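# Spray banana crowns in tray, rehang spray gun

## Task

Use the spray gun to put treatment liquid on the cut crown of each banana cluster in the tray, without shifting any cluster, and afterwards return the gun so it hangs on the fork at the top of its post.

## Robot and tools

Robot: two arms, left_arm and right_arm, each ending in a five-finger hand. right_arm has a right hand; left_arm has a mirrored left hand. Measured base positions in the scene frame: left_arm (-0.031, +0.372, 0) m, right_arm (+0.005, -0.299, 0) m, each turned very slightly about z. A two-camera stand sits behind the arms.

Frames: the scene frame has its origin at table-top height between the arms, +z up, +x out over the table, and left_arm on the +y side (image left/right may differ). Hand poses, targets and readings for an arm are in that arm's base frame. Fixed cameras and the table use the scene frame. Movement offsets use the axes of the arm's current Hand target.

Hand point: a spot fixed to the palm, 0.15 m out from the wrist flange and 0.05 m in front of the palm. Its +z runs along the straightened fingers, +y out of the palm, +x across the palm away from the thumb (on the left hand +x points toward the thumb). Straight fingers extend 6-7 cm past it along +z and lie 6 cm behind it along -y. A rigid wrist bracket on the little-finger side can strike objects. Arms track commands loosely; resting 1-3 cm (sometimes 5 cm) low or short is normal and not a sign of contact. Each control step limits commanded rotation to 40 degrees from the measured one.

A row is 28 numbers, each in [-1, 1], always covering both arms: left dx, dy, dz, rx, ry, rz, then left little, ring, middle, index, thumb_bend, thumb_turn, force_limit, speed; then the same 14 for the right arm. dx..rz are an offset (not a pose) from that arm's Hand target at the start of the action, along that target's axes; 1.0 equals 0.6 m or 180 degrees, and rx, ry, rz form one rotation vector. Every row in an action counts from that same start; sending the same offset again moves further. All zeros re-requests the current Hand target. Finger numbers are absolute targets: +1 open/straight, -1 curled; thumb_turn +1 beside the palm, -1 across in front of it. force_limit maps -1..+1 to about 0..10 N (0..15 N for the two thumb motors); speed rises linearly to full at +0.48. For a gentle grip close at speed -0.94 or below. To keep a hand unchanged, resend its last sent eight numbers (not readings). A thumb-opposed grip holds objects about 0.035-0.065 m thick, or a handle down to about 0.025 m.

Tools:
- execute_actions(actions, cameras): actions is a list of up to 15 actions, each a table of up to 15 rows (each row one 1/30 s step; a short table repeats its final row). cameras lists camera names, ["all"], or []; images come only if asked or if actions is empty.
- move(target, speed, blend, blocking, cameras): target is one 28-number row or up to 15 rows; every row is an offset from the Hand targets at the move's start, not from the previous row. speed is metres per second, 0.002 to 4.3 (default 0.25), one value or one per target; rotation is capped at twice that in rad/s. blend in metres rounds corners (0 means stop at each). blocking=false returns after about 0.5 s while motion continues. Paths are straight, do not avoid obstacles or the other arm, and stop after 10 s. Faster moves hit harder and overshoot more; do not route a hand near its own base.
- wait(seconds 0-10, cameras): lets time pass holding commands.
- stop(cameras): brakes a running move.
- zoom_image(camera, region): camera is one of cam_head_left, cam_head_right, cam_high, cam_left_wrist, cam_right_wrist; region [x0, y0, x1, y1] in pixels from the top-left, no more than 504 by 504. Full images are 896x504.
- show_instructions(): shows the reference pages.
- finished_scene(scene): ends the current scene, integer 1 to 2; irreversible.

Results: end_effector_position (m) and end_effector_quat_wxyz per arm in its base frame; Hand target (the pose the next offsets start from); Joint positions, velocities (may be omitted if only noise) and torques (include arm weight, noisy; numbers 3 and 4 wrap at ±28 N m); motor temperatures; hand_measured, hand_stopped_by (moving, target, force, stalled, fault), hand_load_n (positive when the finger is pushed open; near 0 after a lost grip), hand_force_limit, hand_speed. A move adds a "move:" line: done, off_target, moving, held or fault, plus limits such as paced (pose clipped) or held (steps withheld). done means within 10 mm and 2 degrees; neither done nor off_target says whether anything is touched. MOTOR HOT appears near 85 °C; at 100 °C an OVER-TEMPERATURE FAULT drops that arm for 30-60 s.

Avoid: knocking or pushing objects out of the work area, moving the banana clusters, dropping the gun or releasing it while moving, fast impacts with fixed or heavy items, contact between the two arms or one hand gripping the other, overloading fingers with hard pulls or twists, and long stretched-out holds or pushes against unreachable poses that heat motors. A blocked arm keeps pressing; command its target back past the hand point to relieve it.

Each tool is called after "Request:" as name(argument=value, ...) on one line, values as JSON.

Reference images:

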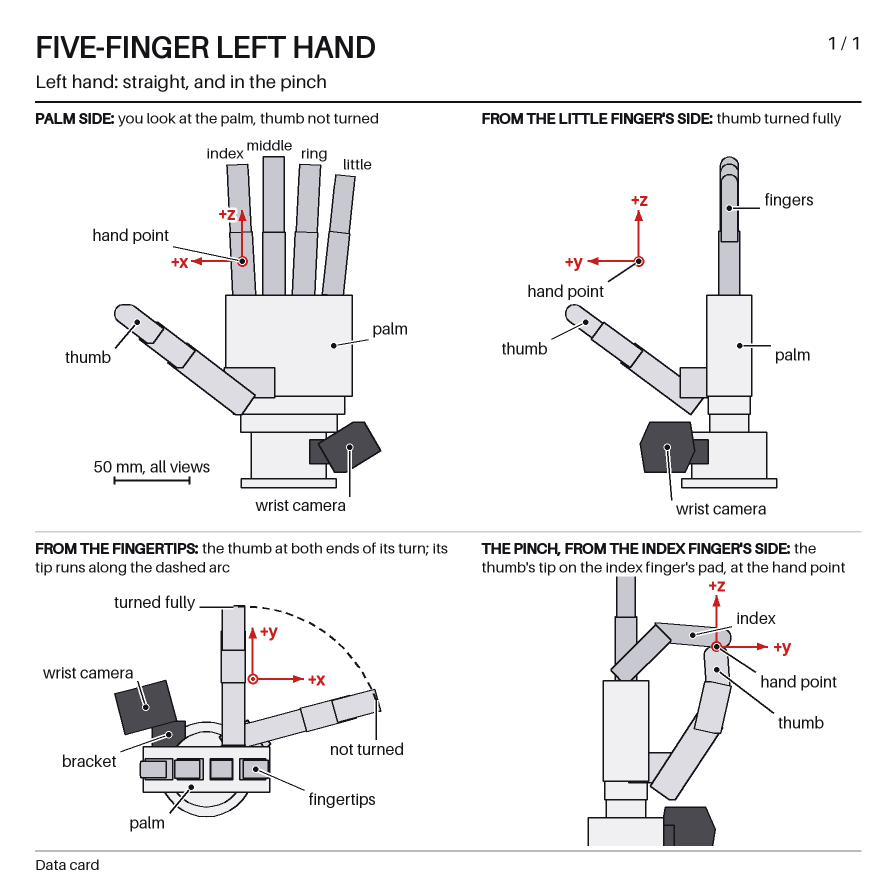

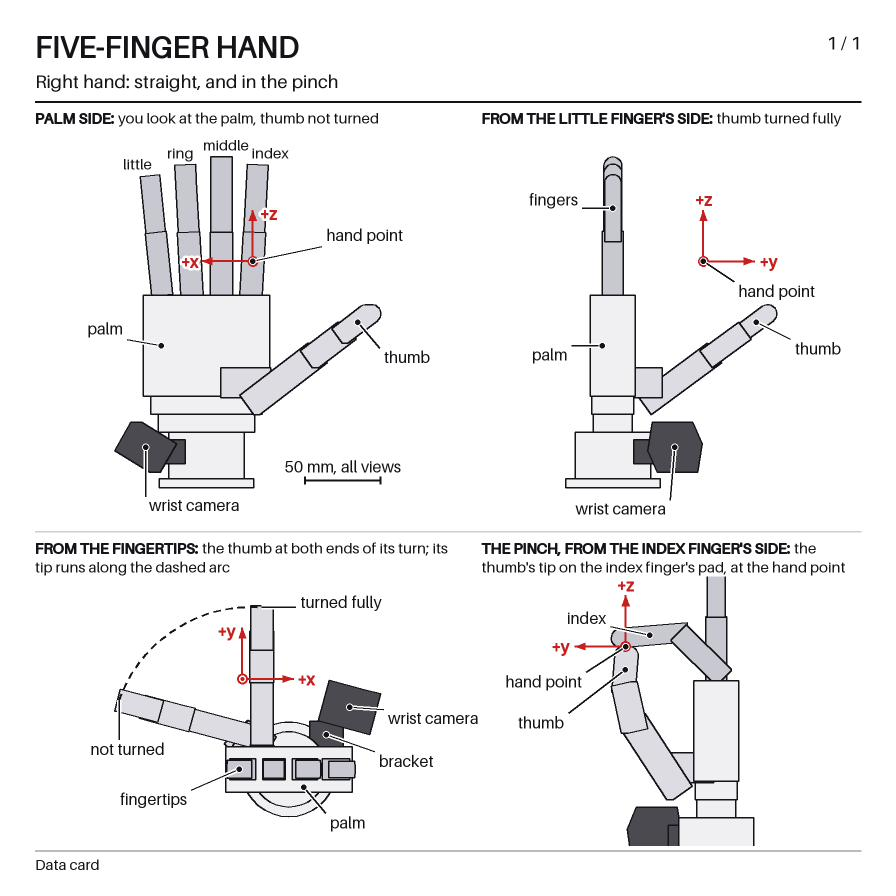

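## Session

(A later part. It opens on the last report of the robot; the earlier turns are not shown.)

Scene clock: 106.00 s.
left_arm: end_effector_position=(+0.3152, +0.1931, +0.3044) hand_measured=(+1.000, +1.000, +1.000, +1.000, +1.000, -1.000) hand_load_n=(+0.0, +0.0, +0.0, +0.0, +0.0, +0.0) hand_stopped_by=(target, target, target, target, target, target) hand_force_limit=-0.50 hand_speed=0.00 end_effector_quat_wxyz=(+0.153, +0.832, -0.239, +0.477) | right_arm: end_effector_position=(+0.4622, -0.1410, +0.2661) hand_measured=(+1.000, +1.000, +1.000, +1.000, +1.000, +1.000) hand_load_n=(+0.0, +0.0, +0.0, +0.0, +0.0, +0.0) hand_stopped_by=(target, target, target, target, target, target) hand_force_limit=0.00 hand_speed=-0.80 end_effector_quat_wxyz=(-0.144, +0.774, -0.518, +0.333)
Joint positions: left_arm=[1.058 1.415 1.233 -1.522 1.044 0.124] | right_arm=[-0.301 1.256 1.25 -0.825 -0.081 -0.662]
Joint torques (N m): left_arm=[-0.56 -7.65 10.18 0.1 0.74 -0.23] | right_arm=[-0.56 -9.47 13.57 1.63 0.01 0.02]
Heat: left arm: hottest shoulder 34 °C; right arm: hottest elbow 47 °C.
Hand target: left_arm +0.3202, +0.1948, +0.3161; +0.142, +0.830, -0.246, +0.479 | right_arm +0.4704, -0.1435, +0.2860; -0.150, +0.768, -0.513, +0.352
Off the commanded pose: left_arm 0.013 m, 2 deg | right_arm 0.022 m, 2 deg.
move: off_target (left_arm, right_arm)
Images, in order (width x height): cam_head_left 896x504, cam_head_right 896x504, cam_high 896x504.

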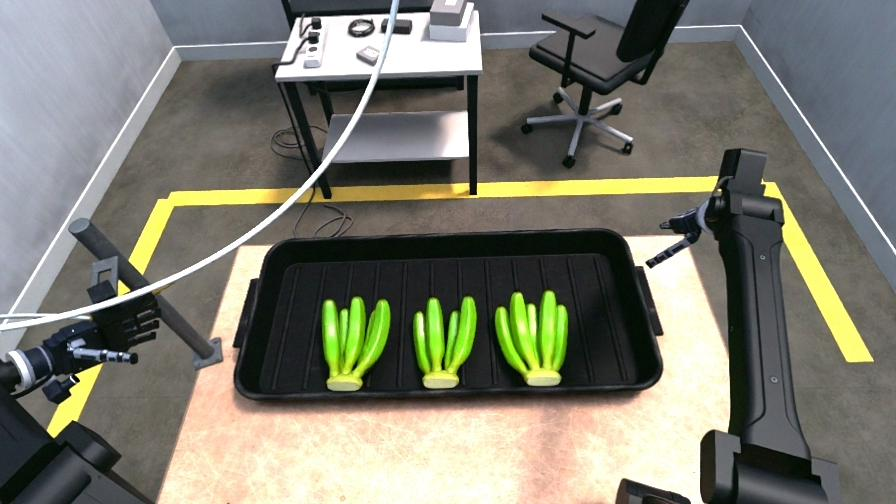

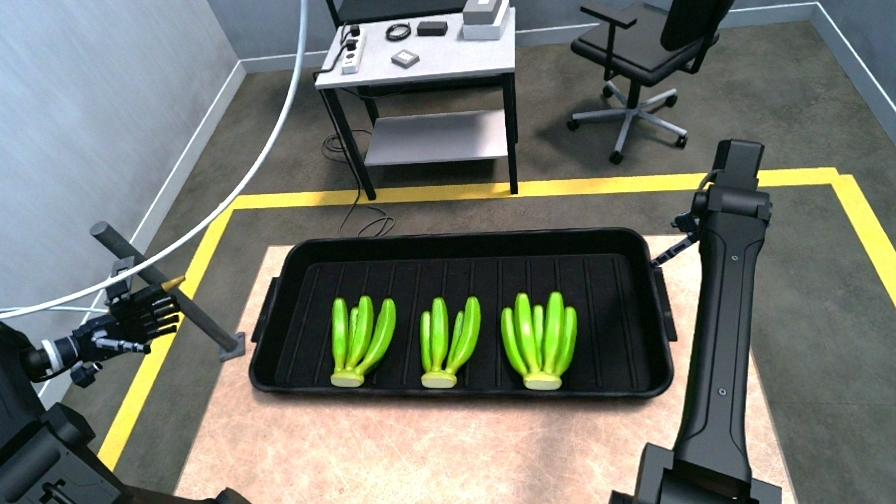

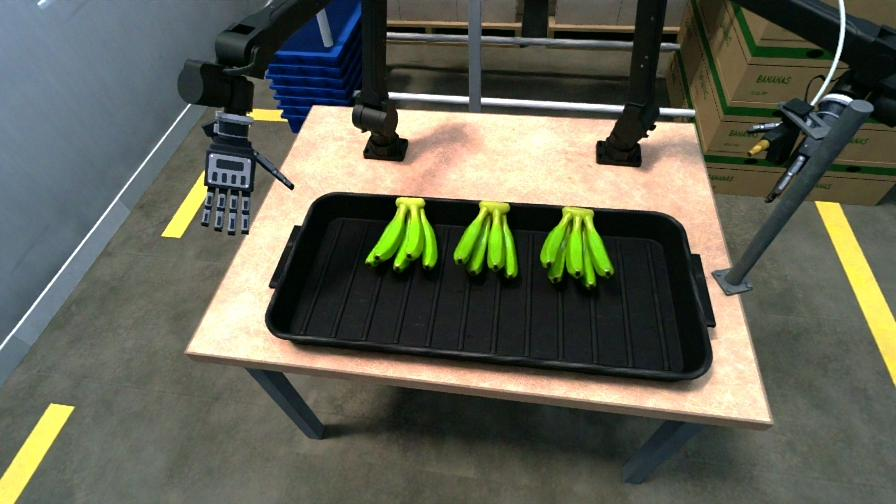

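Request:
move(target=[0.018,0,0,0,0,0,1,1,1,1,1,-1,-0.5,0,0,0,0,0,0,0,1,1,1,1,1,1,0,-0.8], speed=0.06, cameras=["cam_head_left","cam_high","cam_head_right"])

Request:
zoom_image(camera="cam_head_left", region=[60, 250, 180, 370])

Request:
zoom_image(camera="cam_high", region=[740, 80, 860, 200])

Request:
zoom_image(camera="cam_head_right", region=[80, 250, 200, 370])

Scene clock: 107.33 s.
left_arm: end_effector_position=(+0.3187, +0.1891, +0.3101) hand_measured=(+1.000, +1.000, +1.000, +1.000, +1.000, -1.000) hand_load_n=(+0.0, +0.0, +0.0, +0.0, +0.0, +0.0) hand_stopped_by=(target, target, target, target, target, target) hand_force_limit=-0.50 hand_speed=0.00 end_effector_quat_wxyz=(+0.156, +0.832, -0.236, +0.476) | right_arm: end_effector_position=(+0.4622, -0.1410, +0.2661) hand_measured=(+1.000, +1.000, +1.000, +1.000, +1.000, +1.000) hand_load_n=(+0.0, -0.5, +0.0, +0.0, +0.0, +0.0) hand_stopped_by=(target, target, target, target, target, target) hand_force_limit=0.00 hand_speed=-0.80 end_effector_quat_wxyz=(-0.144, +0.774, -0.518, +0.333)
Joint positions: left_arm=[1.046 1.407 1.239 -1.522 1.046 0.097] | right_arm=[-0.301 1.256 1.25 -0.825 -0.081 -0.662]
Joint torques (N m): left_arm=[-0.5 -7.53 11.02 0.08 0.75 -0.22] | right_arm=[-0.5 -9.41 13.57 1.65 0.01 0.02]
Heat: left arm: hottest shoulder 34 °C; right arm: hottest elbow 47 °C.
Hand target: left_arm +0.3247, +0.1918, +0.3254; +0.142, +0.830, -0.246, +0.479 | right_arm +0.4704, -0.1435, +0.2860; -0.150, +0.768, -0.513, +0.352
Off the commanded pose: left_arm 0.017 m, 2 deg | right_arm 0.022 m, 2 deg.
move: off_target (left_arm, right_arm)
Images, in order (width x height): cam_head_left 896x504, cam_head_right 896x504, cam_high 896x504.

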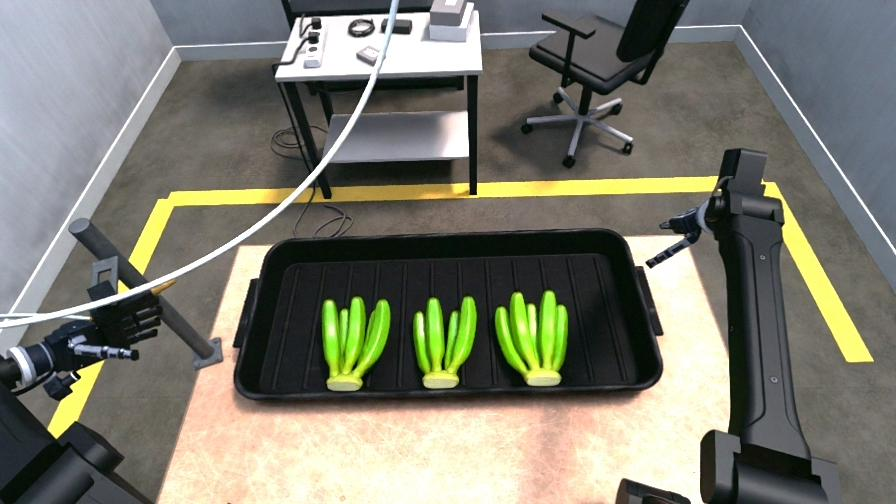

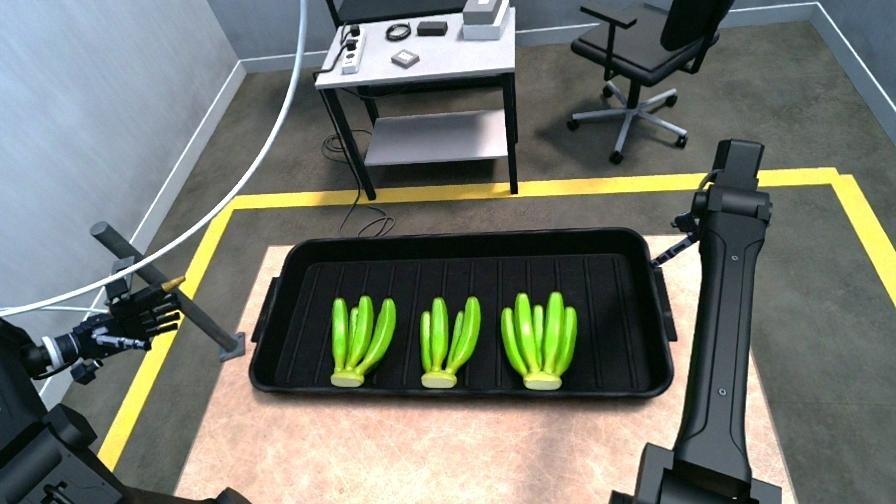

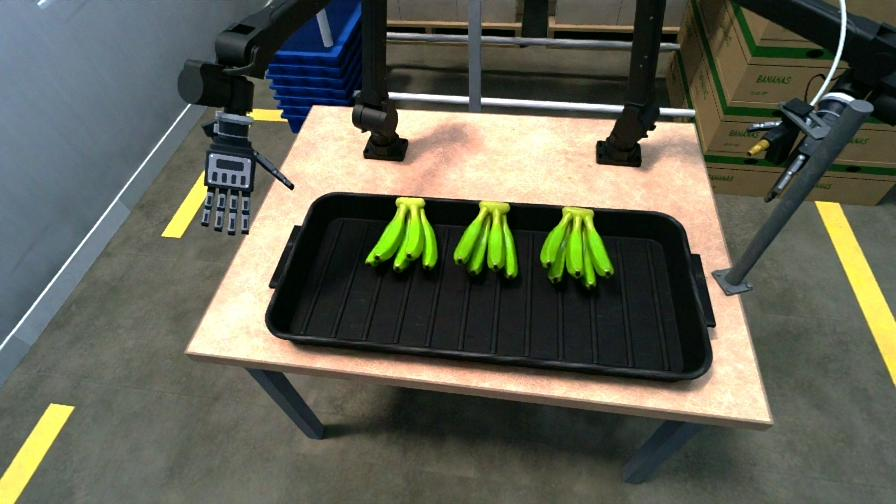

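Scaled by 4.200 from the camera's 896x504 image, which has a finer 1280x720 frame.

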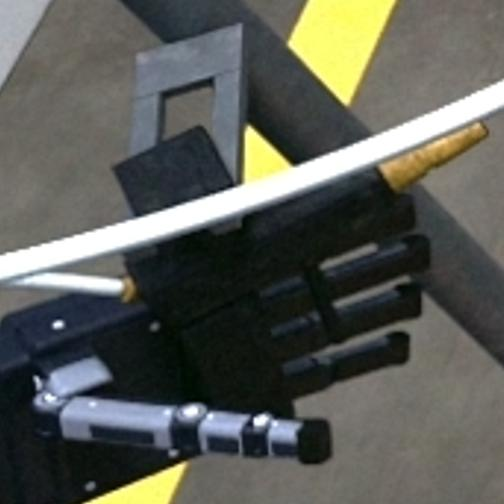

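Scaled by 4.200 from the camera's 896x504 image, which has a finer 1280x720 frame.

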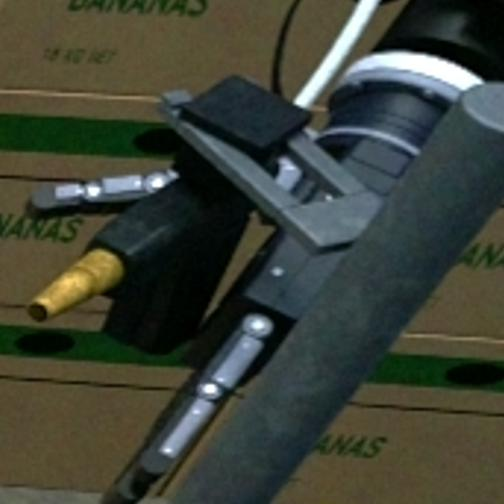

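Scaled by 4.200 from the camera's 896x504 image, which has a finer 1280x720 frame.

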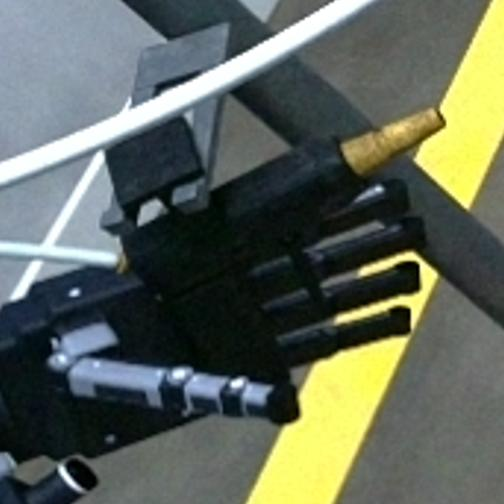

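Request:
move(target=[0.025,0,0,0,0,0,1,1,1,1,1,-1,-0.5,0,0,0,0,0,0,0,1,1,1,1,1,1,0,-0.8], speed=0.06, cameras=["cam_head_left","cam_high","cam_head_right"])

Request:
zoom_image(camera="cam_head_left", region=[60, 250, 180, 370])

Request:
zoom_image(camera="cam_high", region=[740, 80, 860, 200])

Request:
zoom_image(camera="cam_head_right", region=[80, 250, 200, 370])

Scene clock: 108.80 s.
left_arm: end_effector_position=(+0.3252, +0.1857, +0.3230) hand_measured=(+1.000, +1.000, +1.000, +1.000, +1.000, -1.000) hand_load_n=(+0.0, +0.0, +0.0, +0.0, +0.0, +0.0) hand_stopped_by=(target, target, target, target, target, target) hand_force_limit=-0.50 hand_speed=0.00 end_effector_quat_wxyz=(+0.155, +0.832, -0.237, +0.476) | right_arm: end_effector_position=(+0.4622, -0.1410, +0.2661) hand_measured=(+1.000, +1.000, +1.000, +1.000, +1.000, +1.000) hand_load_n=(+0.0, +0.0, +0.0, +0.0, +0.0, +0.0) hand_stopped_by=(target, target, target, target, target, target) hand_force_limit=0.00 hand_speed=-0.80 end_effector_quat_wxyz=(-0.144, +0.774, -0.518, +0.333)
Joint positions: left_arm=[1.027 1.395 1.263 -1.522 1.047 0.06] | right_arm=[-0.301 1.256 1.25 -0.825 -0.081 -0.662]
Joint torques (N m): left_arm=[-0.44 -7.41 11.11 0.03 0.74 -0.25] | right_arm=[-0.56 -9.41 13.57 1.65 0.01 0.02]
Heat: left arm: hottest shoulder 34 °C; right arm: hottest elbow 47 °C.
Hand target: left_arm +0.3310, +0.1878, +0.3384; +0.142, +0.830, -0.246, +0.480 | right_arm +0.4704, -0.1435, +0.2860; -0.150, +0.768, -0.513, +0.352
Off the commanded pose: left_arm 0.017 m, 2 deg | right_arm 0.022 m, 2 deg.
move: off_target (left_arm, right_arm)
Images, in order (width x height): cam_head_left 896x504, cam_head_right 896x504, cam_high 896x504.

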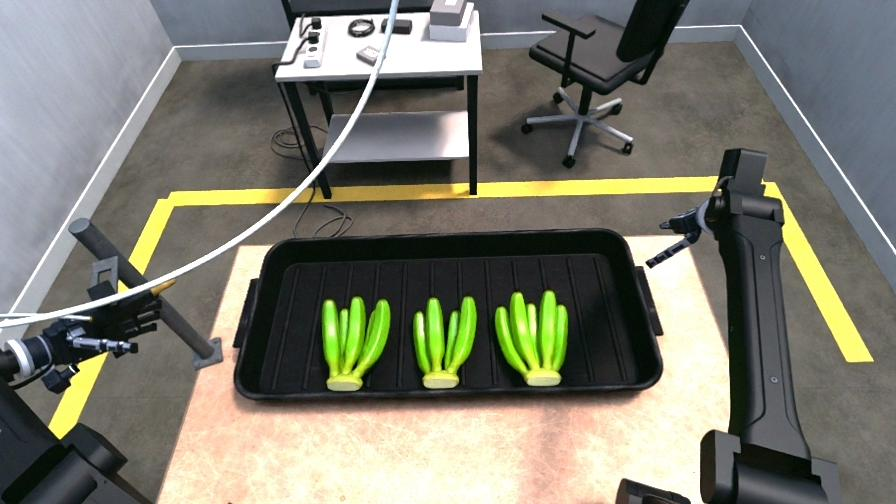

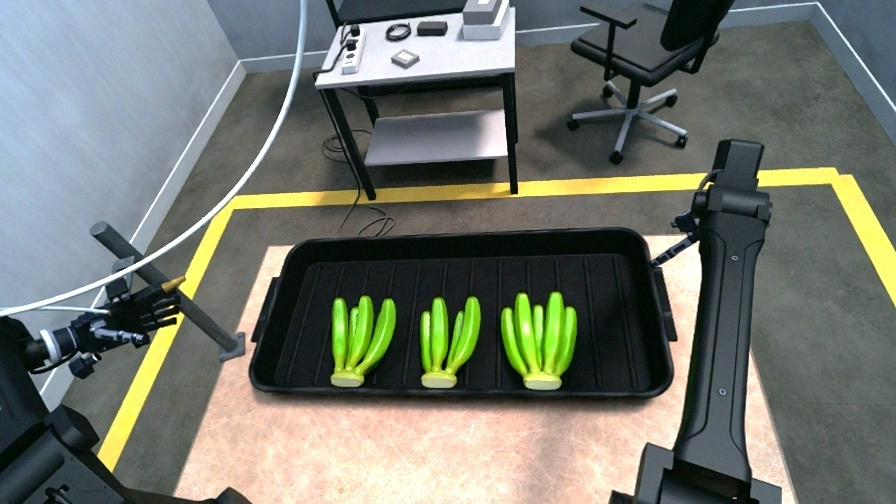

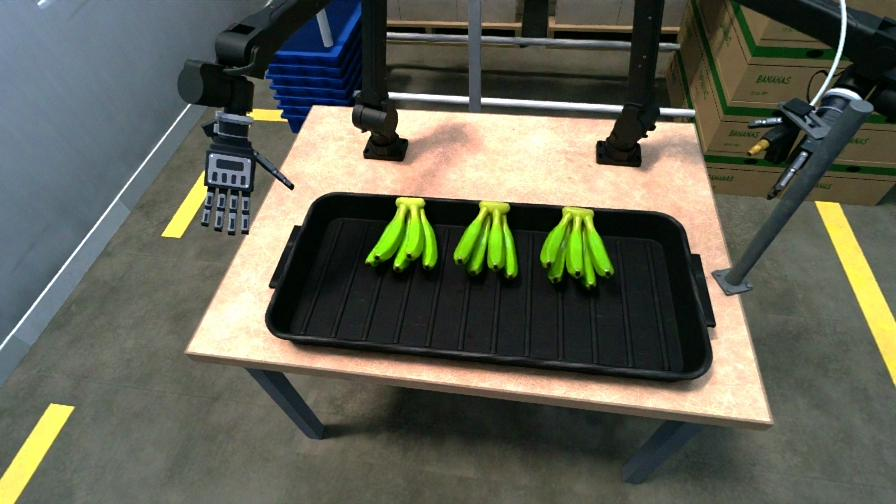

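Scaled by 4.200 from the camera's 896x504 image, which has a finer 1280x720 frame.

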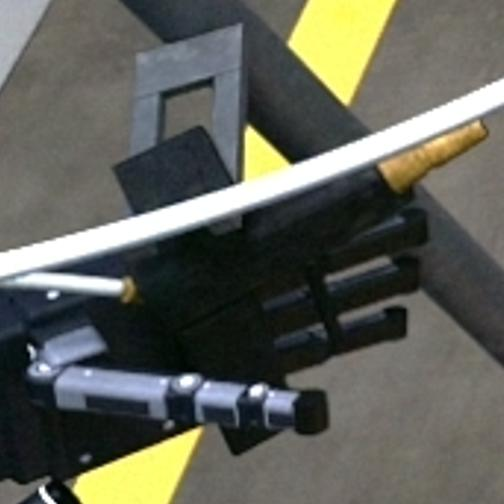

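Scaled by 4.200 from the camera's 896x504 image, which has a finer 1280x720 frame.

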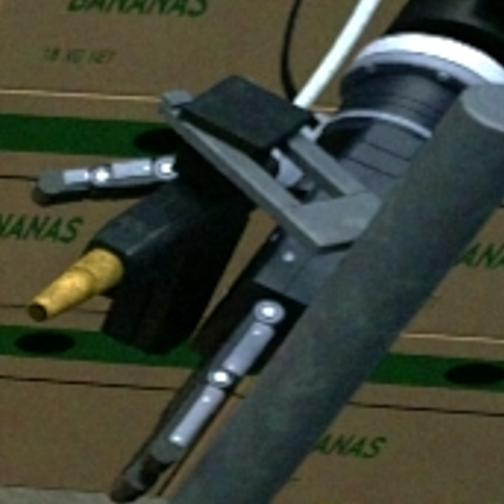

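Scaled by 4.200 from the camera's 896x504 image, which has a finer 1280x720 frame.

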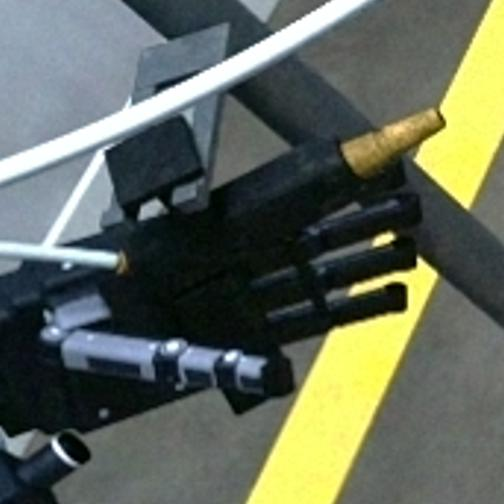

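Request:
move(target=[[0,0,0,0,0,0,1,1,1,1,-1,-1,-0.4,-0.5,0,0,0,0,0,0,1,1,1,1,1,1,0,-0.8],[0,0,0,0,0,0,-1,-1,1,1,-1,-1,-0.4,-0.5,0,0,0,0,0,0,1,1,1,1,1,1,0,-0.8]], cameras=["cam_head_left","cam_high","cam_head_right"])

Request:
zoom_image(camera="cam_head_left", region=[60, 250, 180, 370])

Request:
zoom_image(camera="cam_high", region=[740, 80, 860, 200])

Request:
zoom_image(camera="cam_head_right", region=[80, 250, 200, 370])

Scene clock: 112.73 s.
left_arm: end_effector_position=(+0.3256, +0.1842, +0.3231) hand_measured=(-0.512, -0.606, +1.000, +1.000, -0.182, -1.000) hand_load_n=(+2.0, +3.5, +0.0, +0.0, +4.0, -1.0) hand_stopped_by=(force, force, target, target, force, target) hand_force_limit=-0.40 hand_speed=-0.50 end_effector_quat_wxyz=(+0.154, +0.832, -0.241, +0.476) | right_arm: end_effector_position=(+0.4622, -0.1410, +0.2661) hand_measured=(+1.000, +1.000, +1.000, +1.000, +1.000, +1.000) hand_load_n=(+0.0, +0.0, +0.0, +0.0, +0.0, -0.5) hand_stopped_by=(target, target, target, target, target, target) hand_force_limit=0.00 hand_speed=-0.80 end_effector_quat_wxyz=(-0.144, +0.774, -0.518, +0.333)
Joint positions: left_arm=[1.023 1.394 1.263 -1.522 1.046 0.064] | right_arm=[-0.301 1.256 1.25 -0.825 -0.081 -0.662]
Joint torques (N m): left_arm=[-0.21 -7.3 11.12 0.05 0.76 -0.28] | right_arm=[-0.5 -9.47 13.56 1.65 0.01 0.02]
Heat: left arm: hottest elbow 35 °C; right arm: hottest elbow 47 °C.
Hand target: left_arm +0.3310, +0.1877, +0.3385; +0.142, +0.830, -0.246, +0.480 | right_arm +0.4704, -0.1435, +0.2860; -0.150, +0.768, -0.513, +0.352
Off the commanded pose: left_arm 0.017 m, 2 deg | right_arm 0.022 m, 2 deg.
move: off_target (left_arm, right_arm); target 2's new numbers were sent with left_arm's hand 0.016 m and 2 deg from that target
Images, in order (width x height): cam_head_left 896x504, cam_head_right 896x504, cam_high 896x504.

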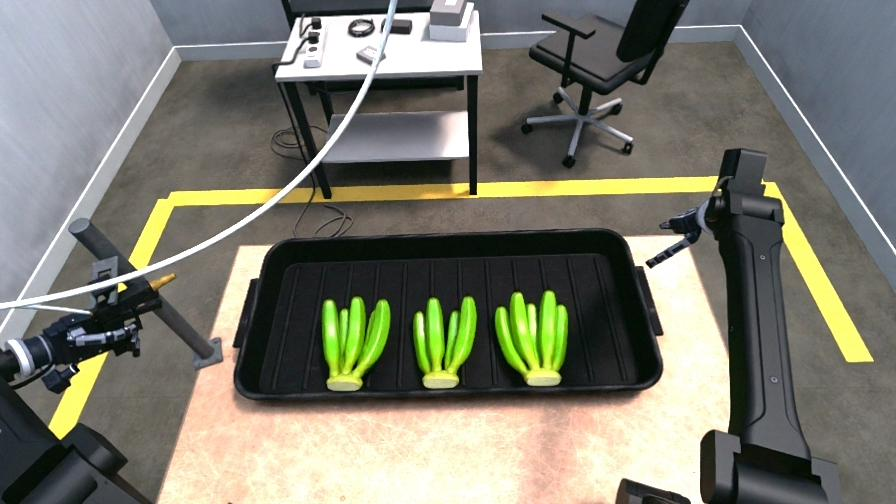

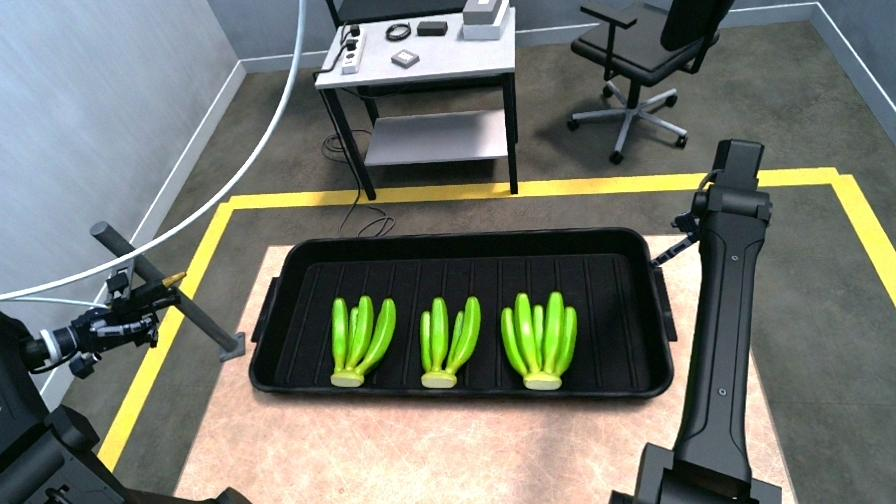

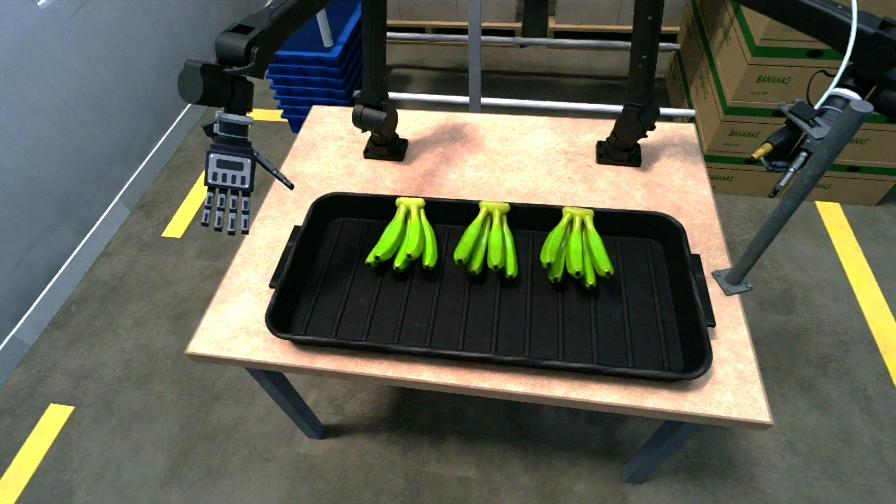

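Scaled by 4.200 from the camera's 896x504 image, which has a finer 1280x720 frame.

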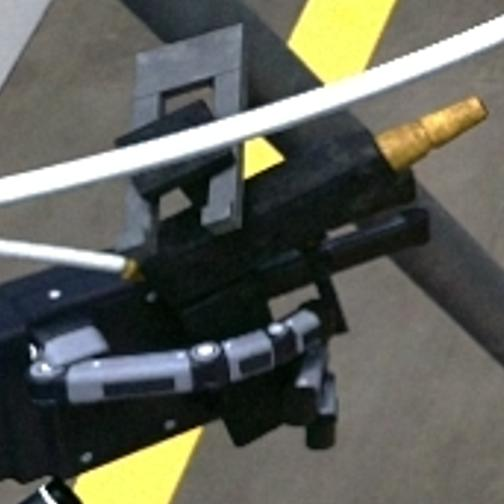

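Scaled by 4.200 from the camera's 896x504 image, which has a finer 1280x720 frame.

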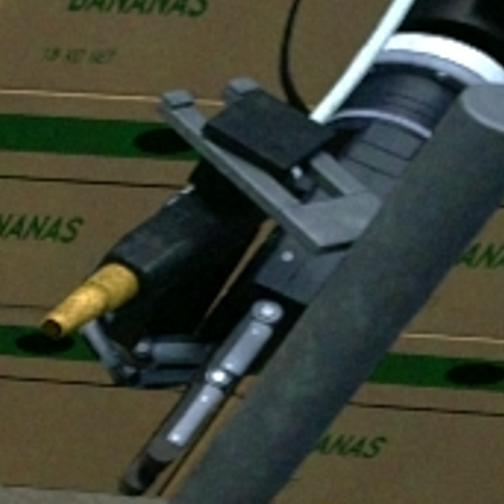

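Scaled by 4.200 from the camera's 896x504 image, which has a finer 1280x720 frame.

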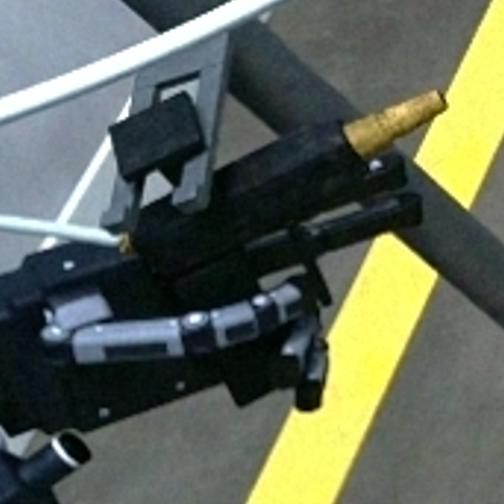

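Request:
move(target=[[0,0,0,0,0,0,-1,-1,1,1,-0.98,-1,0,-0.8,0,0,0,0,0,0,1,1,1,1,1,1,0,-0.8],[0,0,0,0,0,0,-0.98,-0.98,1,1,-0.98,-1,0.1,-0.8,0,0,0,0,0,0,1,1,1,1,1,1,0,-0.8]], cameras=["cam_head_left","cam_high","cam_head_right"])

Request:
zoom_image(camera="cam_head_left", region=[60, 250, 180, 370])

Request:
zoom_image(camera="cam_high", region=[740, 80, 860, 200])

Request:
zoom_image(camera="cam_head_right", region=[80, 250, 200, 370])

Scene clock: 114.03 s.
left_arm: end_effector_position=(+0.3248, +0.1849, +0.3231) hand_measured=(-0.602, -0.640, +1.000, +1.000, -0.194, -1.000) hand_load_n=(+5.0, +3.0, +0.0, -0.5, +7.0, -1.5) hand_stopped_by=(force, force, target, target, force, target) hand_force_limit=0.10 hand_speed=-0.80 end_effector_quat_wxyz=(+0.151, +0.830, -0.243, +0.478) | right_arm: end_effector_position=(+0.4622, -0.1410, +0.2661) hand_measured=(+1.000, +1.000, +1.000, +1.000, +1.000, +1.000) hand_load_n=(+0.0, +0.0, +0.0, +0.0, +0.0, +0.0) hand_stopped_by=(target, target, target, target, target, target) hand_force_limit=0.00 hand_speed=-0.80 end_effector_quat_wxyz=(-0.144, +0.774, -0.518, +0.333)
Joint positions: left_arm=[1.026 1.394 1.263 -1.522 1.049 0.073] | right_arm=[-0.301 1.256 1.25 -0.825 -0.081 -0.662]
Joint torques (N m): left_arm=[-0.44 -7.3 11.12 0.02 0.69 -0.36] | right_arm=[-0.56 -9.47 13.57 1.63 0.01 0.02]
Heat: left arm: hottest elbow 35 °C; right arm: hottest elbow 47 °C.
Hand target: left_arm +0.3310, +0.1878, +0.3384; +0.142, +0.830, -0.246, +0.480 | right_arm +0.4704, -0.1435, +0.2860; -0.150, +0.768, -0.513, +0.352
Off the commanded pose: left_arm 0.017 m, 1 deg | right_arm 0.022 m, 2 deg.
move: off_target (left_arm, right_arm); target 2's new numbers were sent with left_arm's hand 0.017 m and 1 deg from that target
Images, in order (width x height): cam_head_left 896x504, cam_head_right 896x504, cam_high 896x504.

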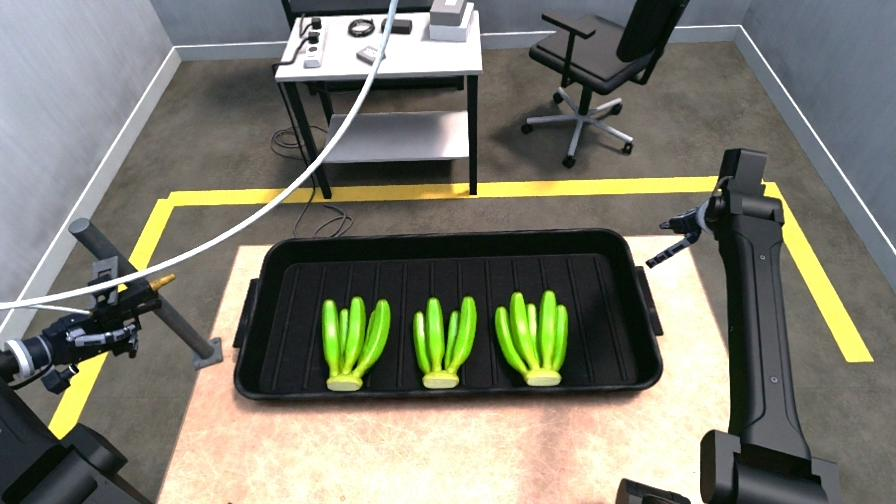

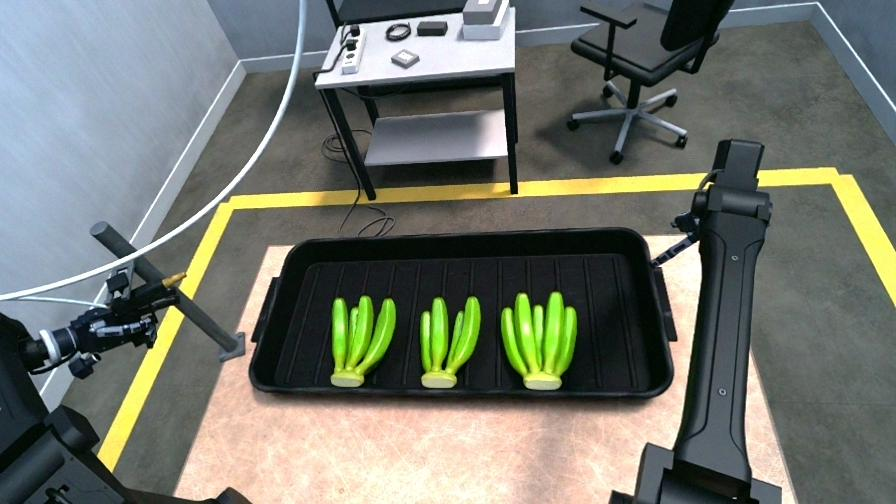

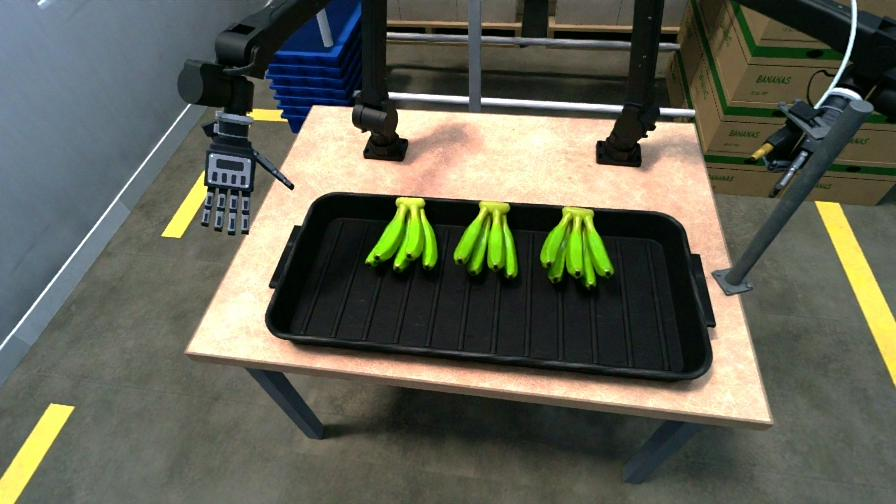

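Scaled by 4.200 from the camera's 896x504 image, which has a finer 1280x720 frame.

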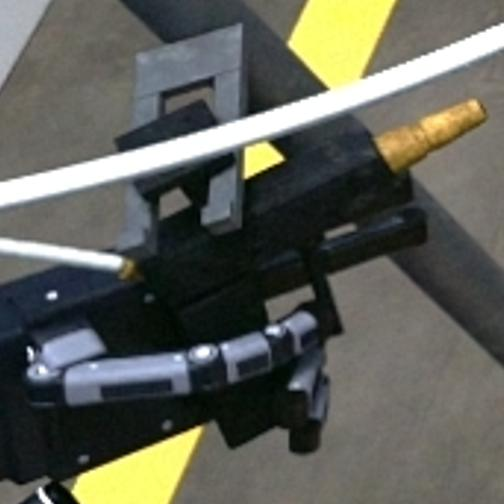

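Scaled by 4.200 from the camera's 896x504 image, which has a finer 1280x720 frame.

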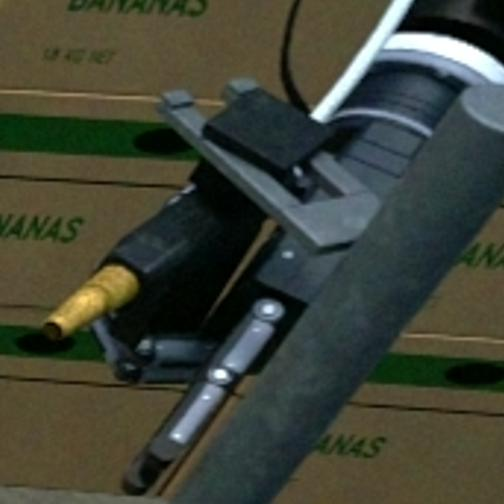

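Scaled by 4.200 from the camera's 896x504 image, which has a finer 1280x720 frame.

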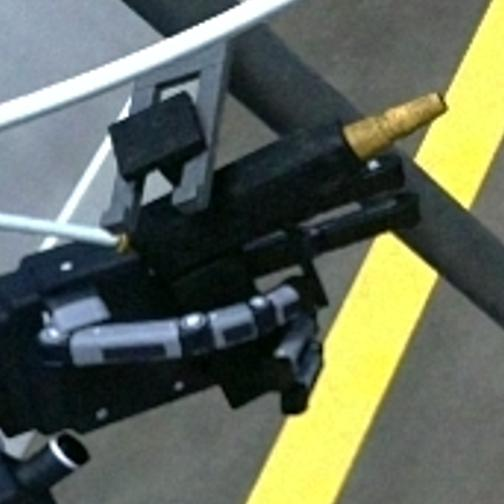

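Request:
move(target=[-0.0245,0.0671,-0.0427,0,0,0,-0.98,-0.98,1,1,-0.98,-1,0.1,-0.8,0,0,0,0,0,0,1,1,1,1,1,1,0,-0.8], speed=0.05, cameras=["cam_head_left","cam_high","cam_head_right"])

Request:
zoom_image(camera="cam_head_left", region=[60, 250, 180, 370])

Request:
zoom_image(camera="cam_high", region=[740, 80, 860, 200])

Request:
zoom_image(camera="cam_head_right", region=[80, 250, 200, 370])

Scene clock: 116.33 s.
left_arm: end_effector_position=(+0.2988, +0.1763, +0.3396) hand_measured=(-0.602, -0.640, +1.000, +1.000, -0.196, -1.000) hand_load_n=(+0.0, +4.0, +0.0, +0.0, +1.0, +0.5) hand_stopped_by=(force, force, target, target, force, target) hand_force_limit=0.10 hand_speed=-0.80 end_effector_quat_wxyz=(+0.159, +0.833, -0.223, +0.481) | right_arm: end_effector_position=(+0.4622, -0.1410, +0.2661) hand_measured=(+1.000, +1.000, +1.000, +1.000, +1.000, +1.000) hand_load_n=(+0.0, +0.0, -0.5, +0.0, +0.0, -0.5) hand_stopped_by=(target, target, target, target, target, target) hand_force_limit=0.00 hand_speed=-0.80 end_effector_quat_wxyz=(-0.144, +0.774, -0.518, +0.333)
Joint positions: left_arm=[1.081 1.345 1.246 -1.635 1.055 0.129] | right_arm=[-0.301 1.256 1.25 -0.825 -0.081 -0.662]
Joint torques (N m): left_arm=[1.49 -8.23 6.75 -0.81 0.04 0.62] | right_arm=[-0.56 -9.41 13.56 1.63 0.01 0.02]
Heat: left arm: hottest elbow 35 °C; right arm: hottest elbow 47 °C.
Hand target: left_arm +0.2843, +0.1701, +0.3384; +0.142, +0.830, -0.246, +0.479 | right_arm +0.4704, -0.1435, +0.2860; -0.150, +0.768, -0.513, +0.352
Off the commanded pose: left_arm 0.016 m, 3 deg | right_arm 0.022 m, 2 deg.
move: off_target (left_arm, right_arm)
Images, in order (width x height): cam_head_left 896x504, cam_head_right 896x504, cam_high 896x504.

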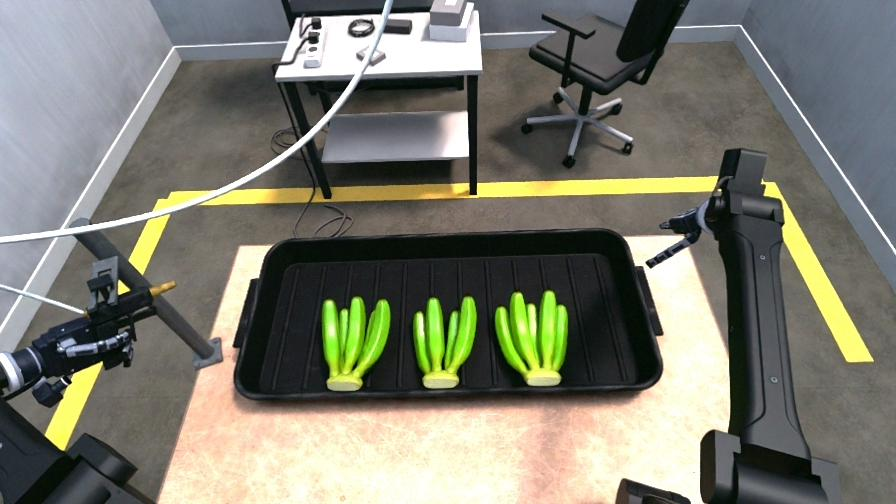

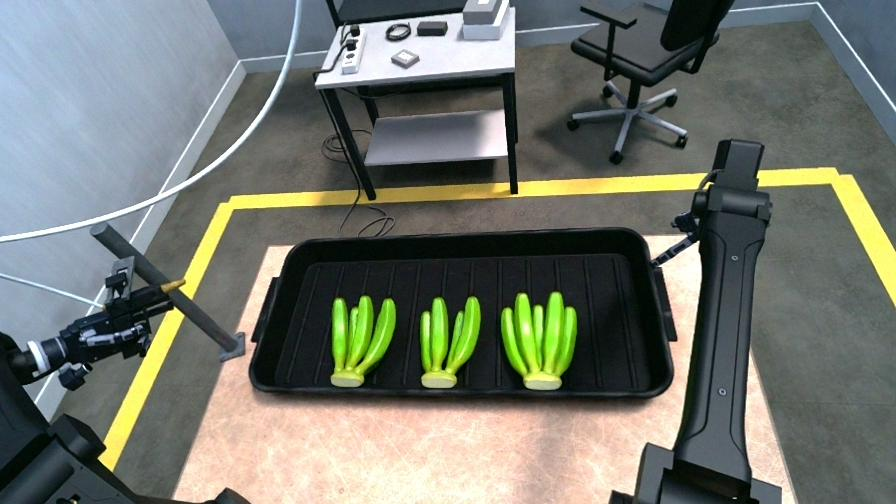

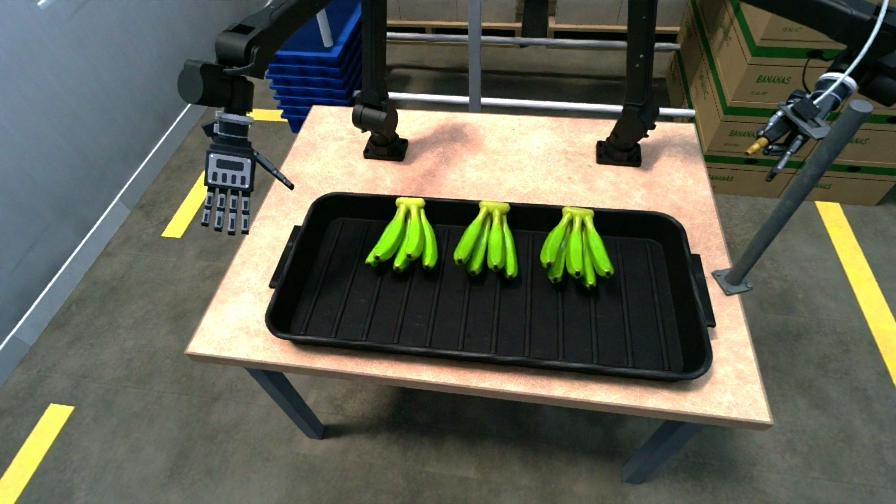

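Scaled by 4.200 from the camera's 896x504 image, which has a finer 1280x720 frame.

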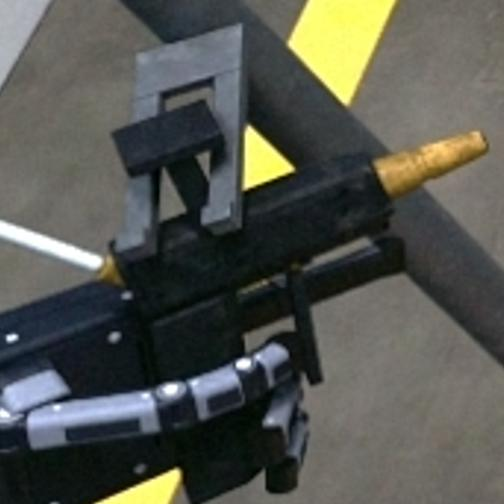

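Scaled by 4.200 from the camera's 896x504 image, which has a finer 1280x720 frame.

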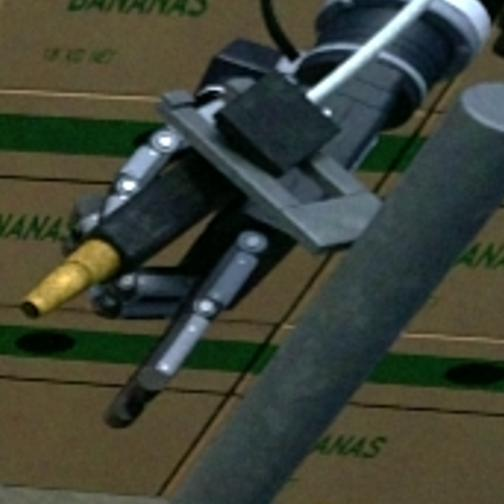

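Scaled by 4.200 from the camera's 896x504 image, which has a finer 1280x720 frame.

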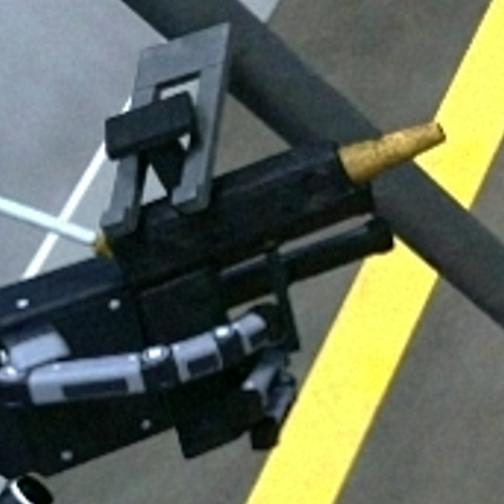

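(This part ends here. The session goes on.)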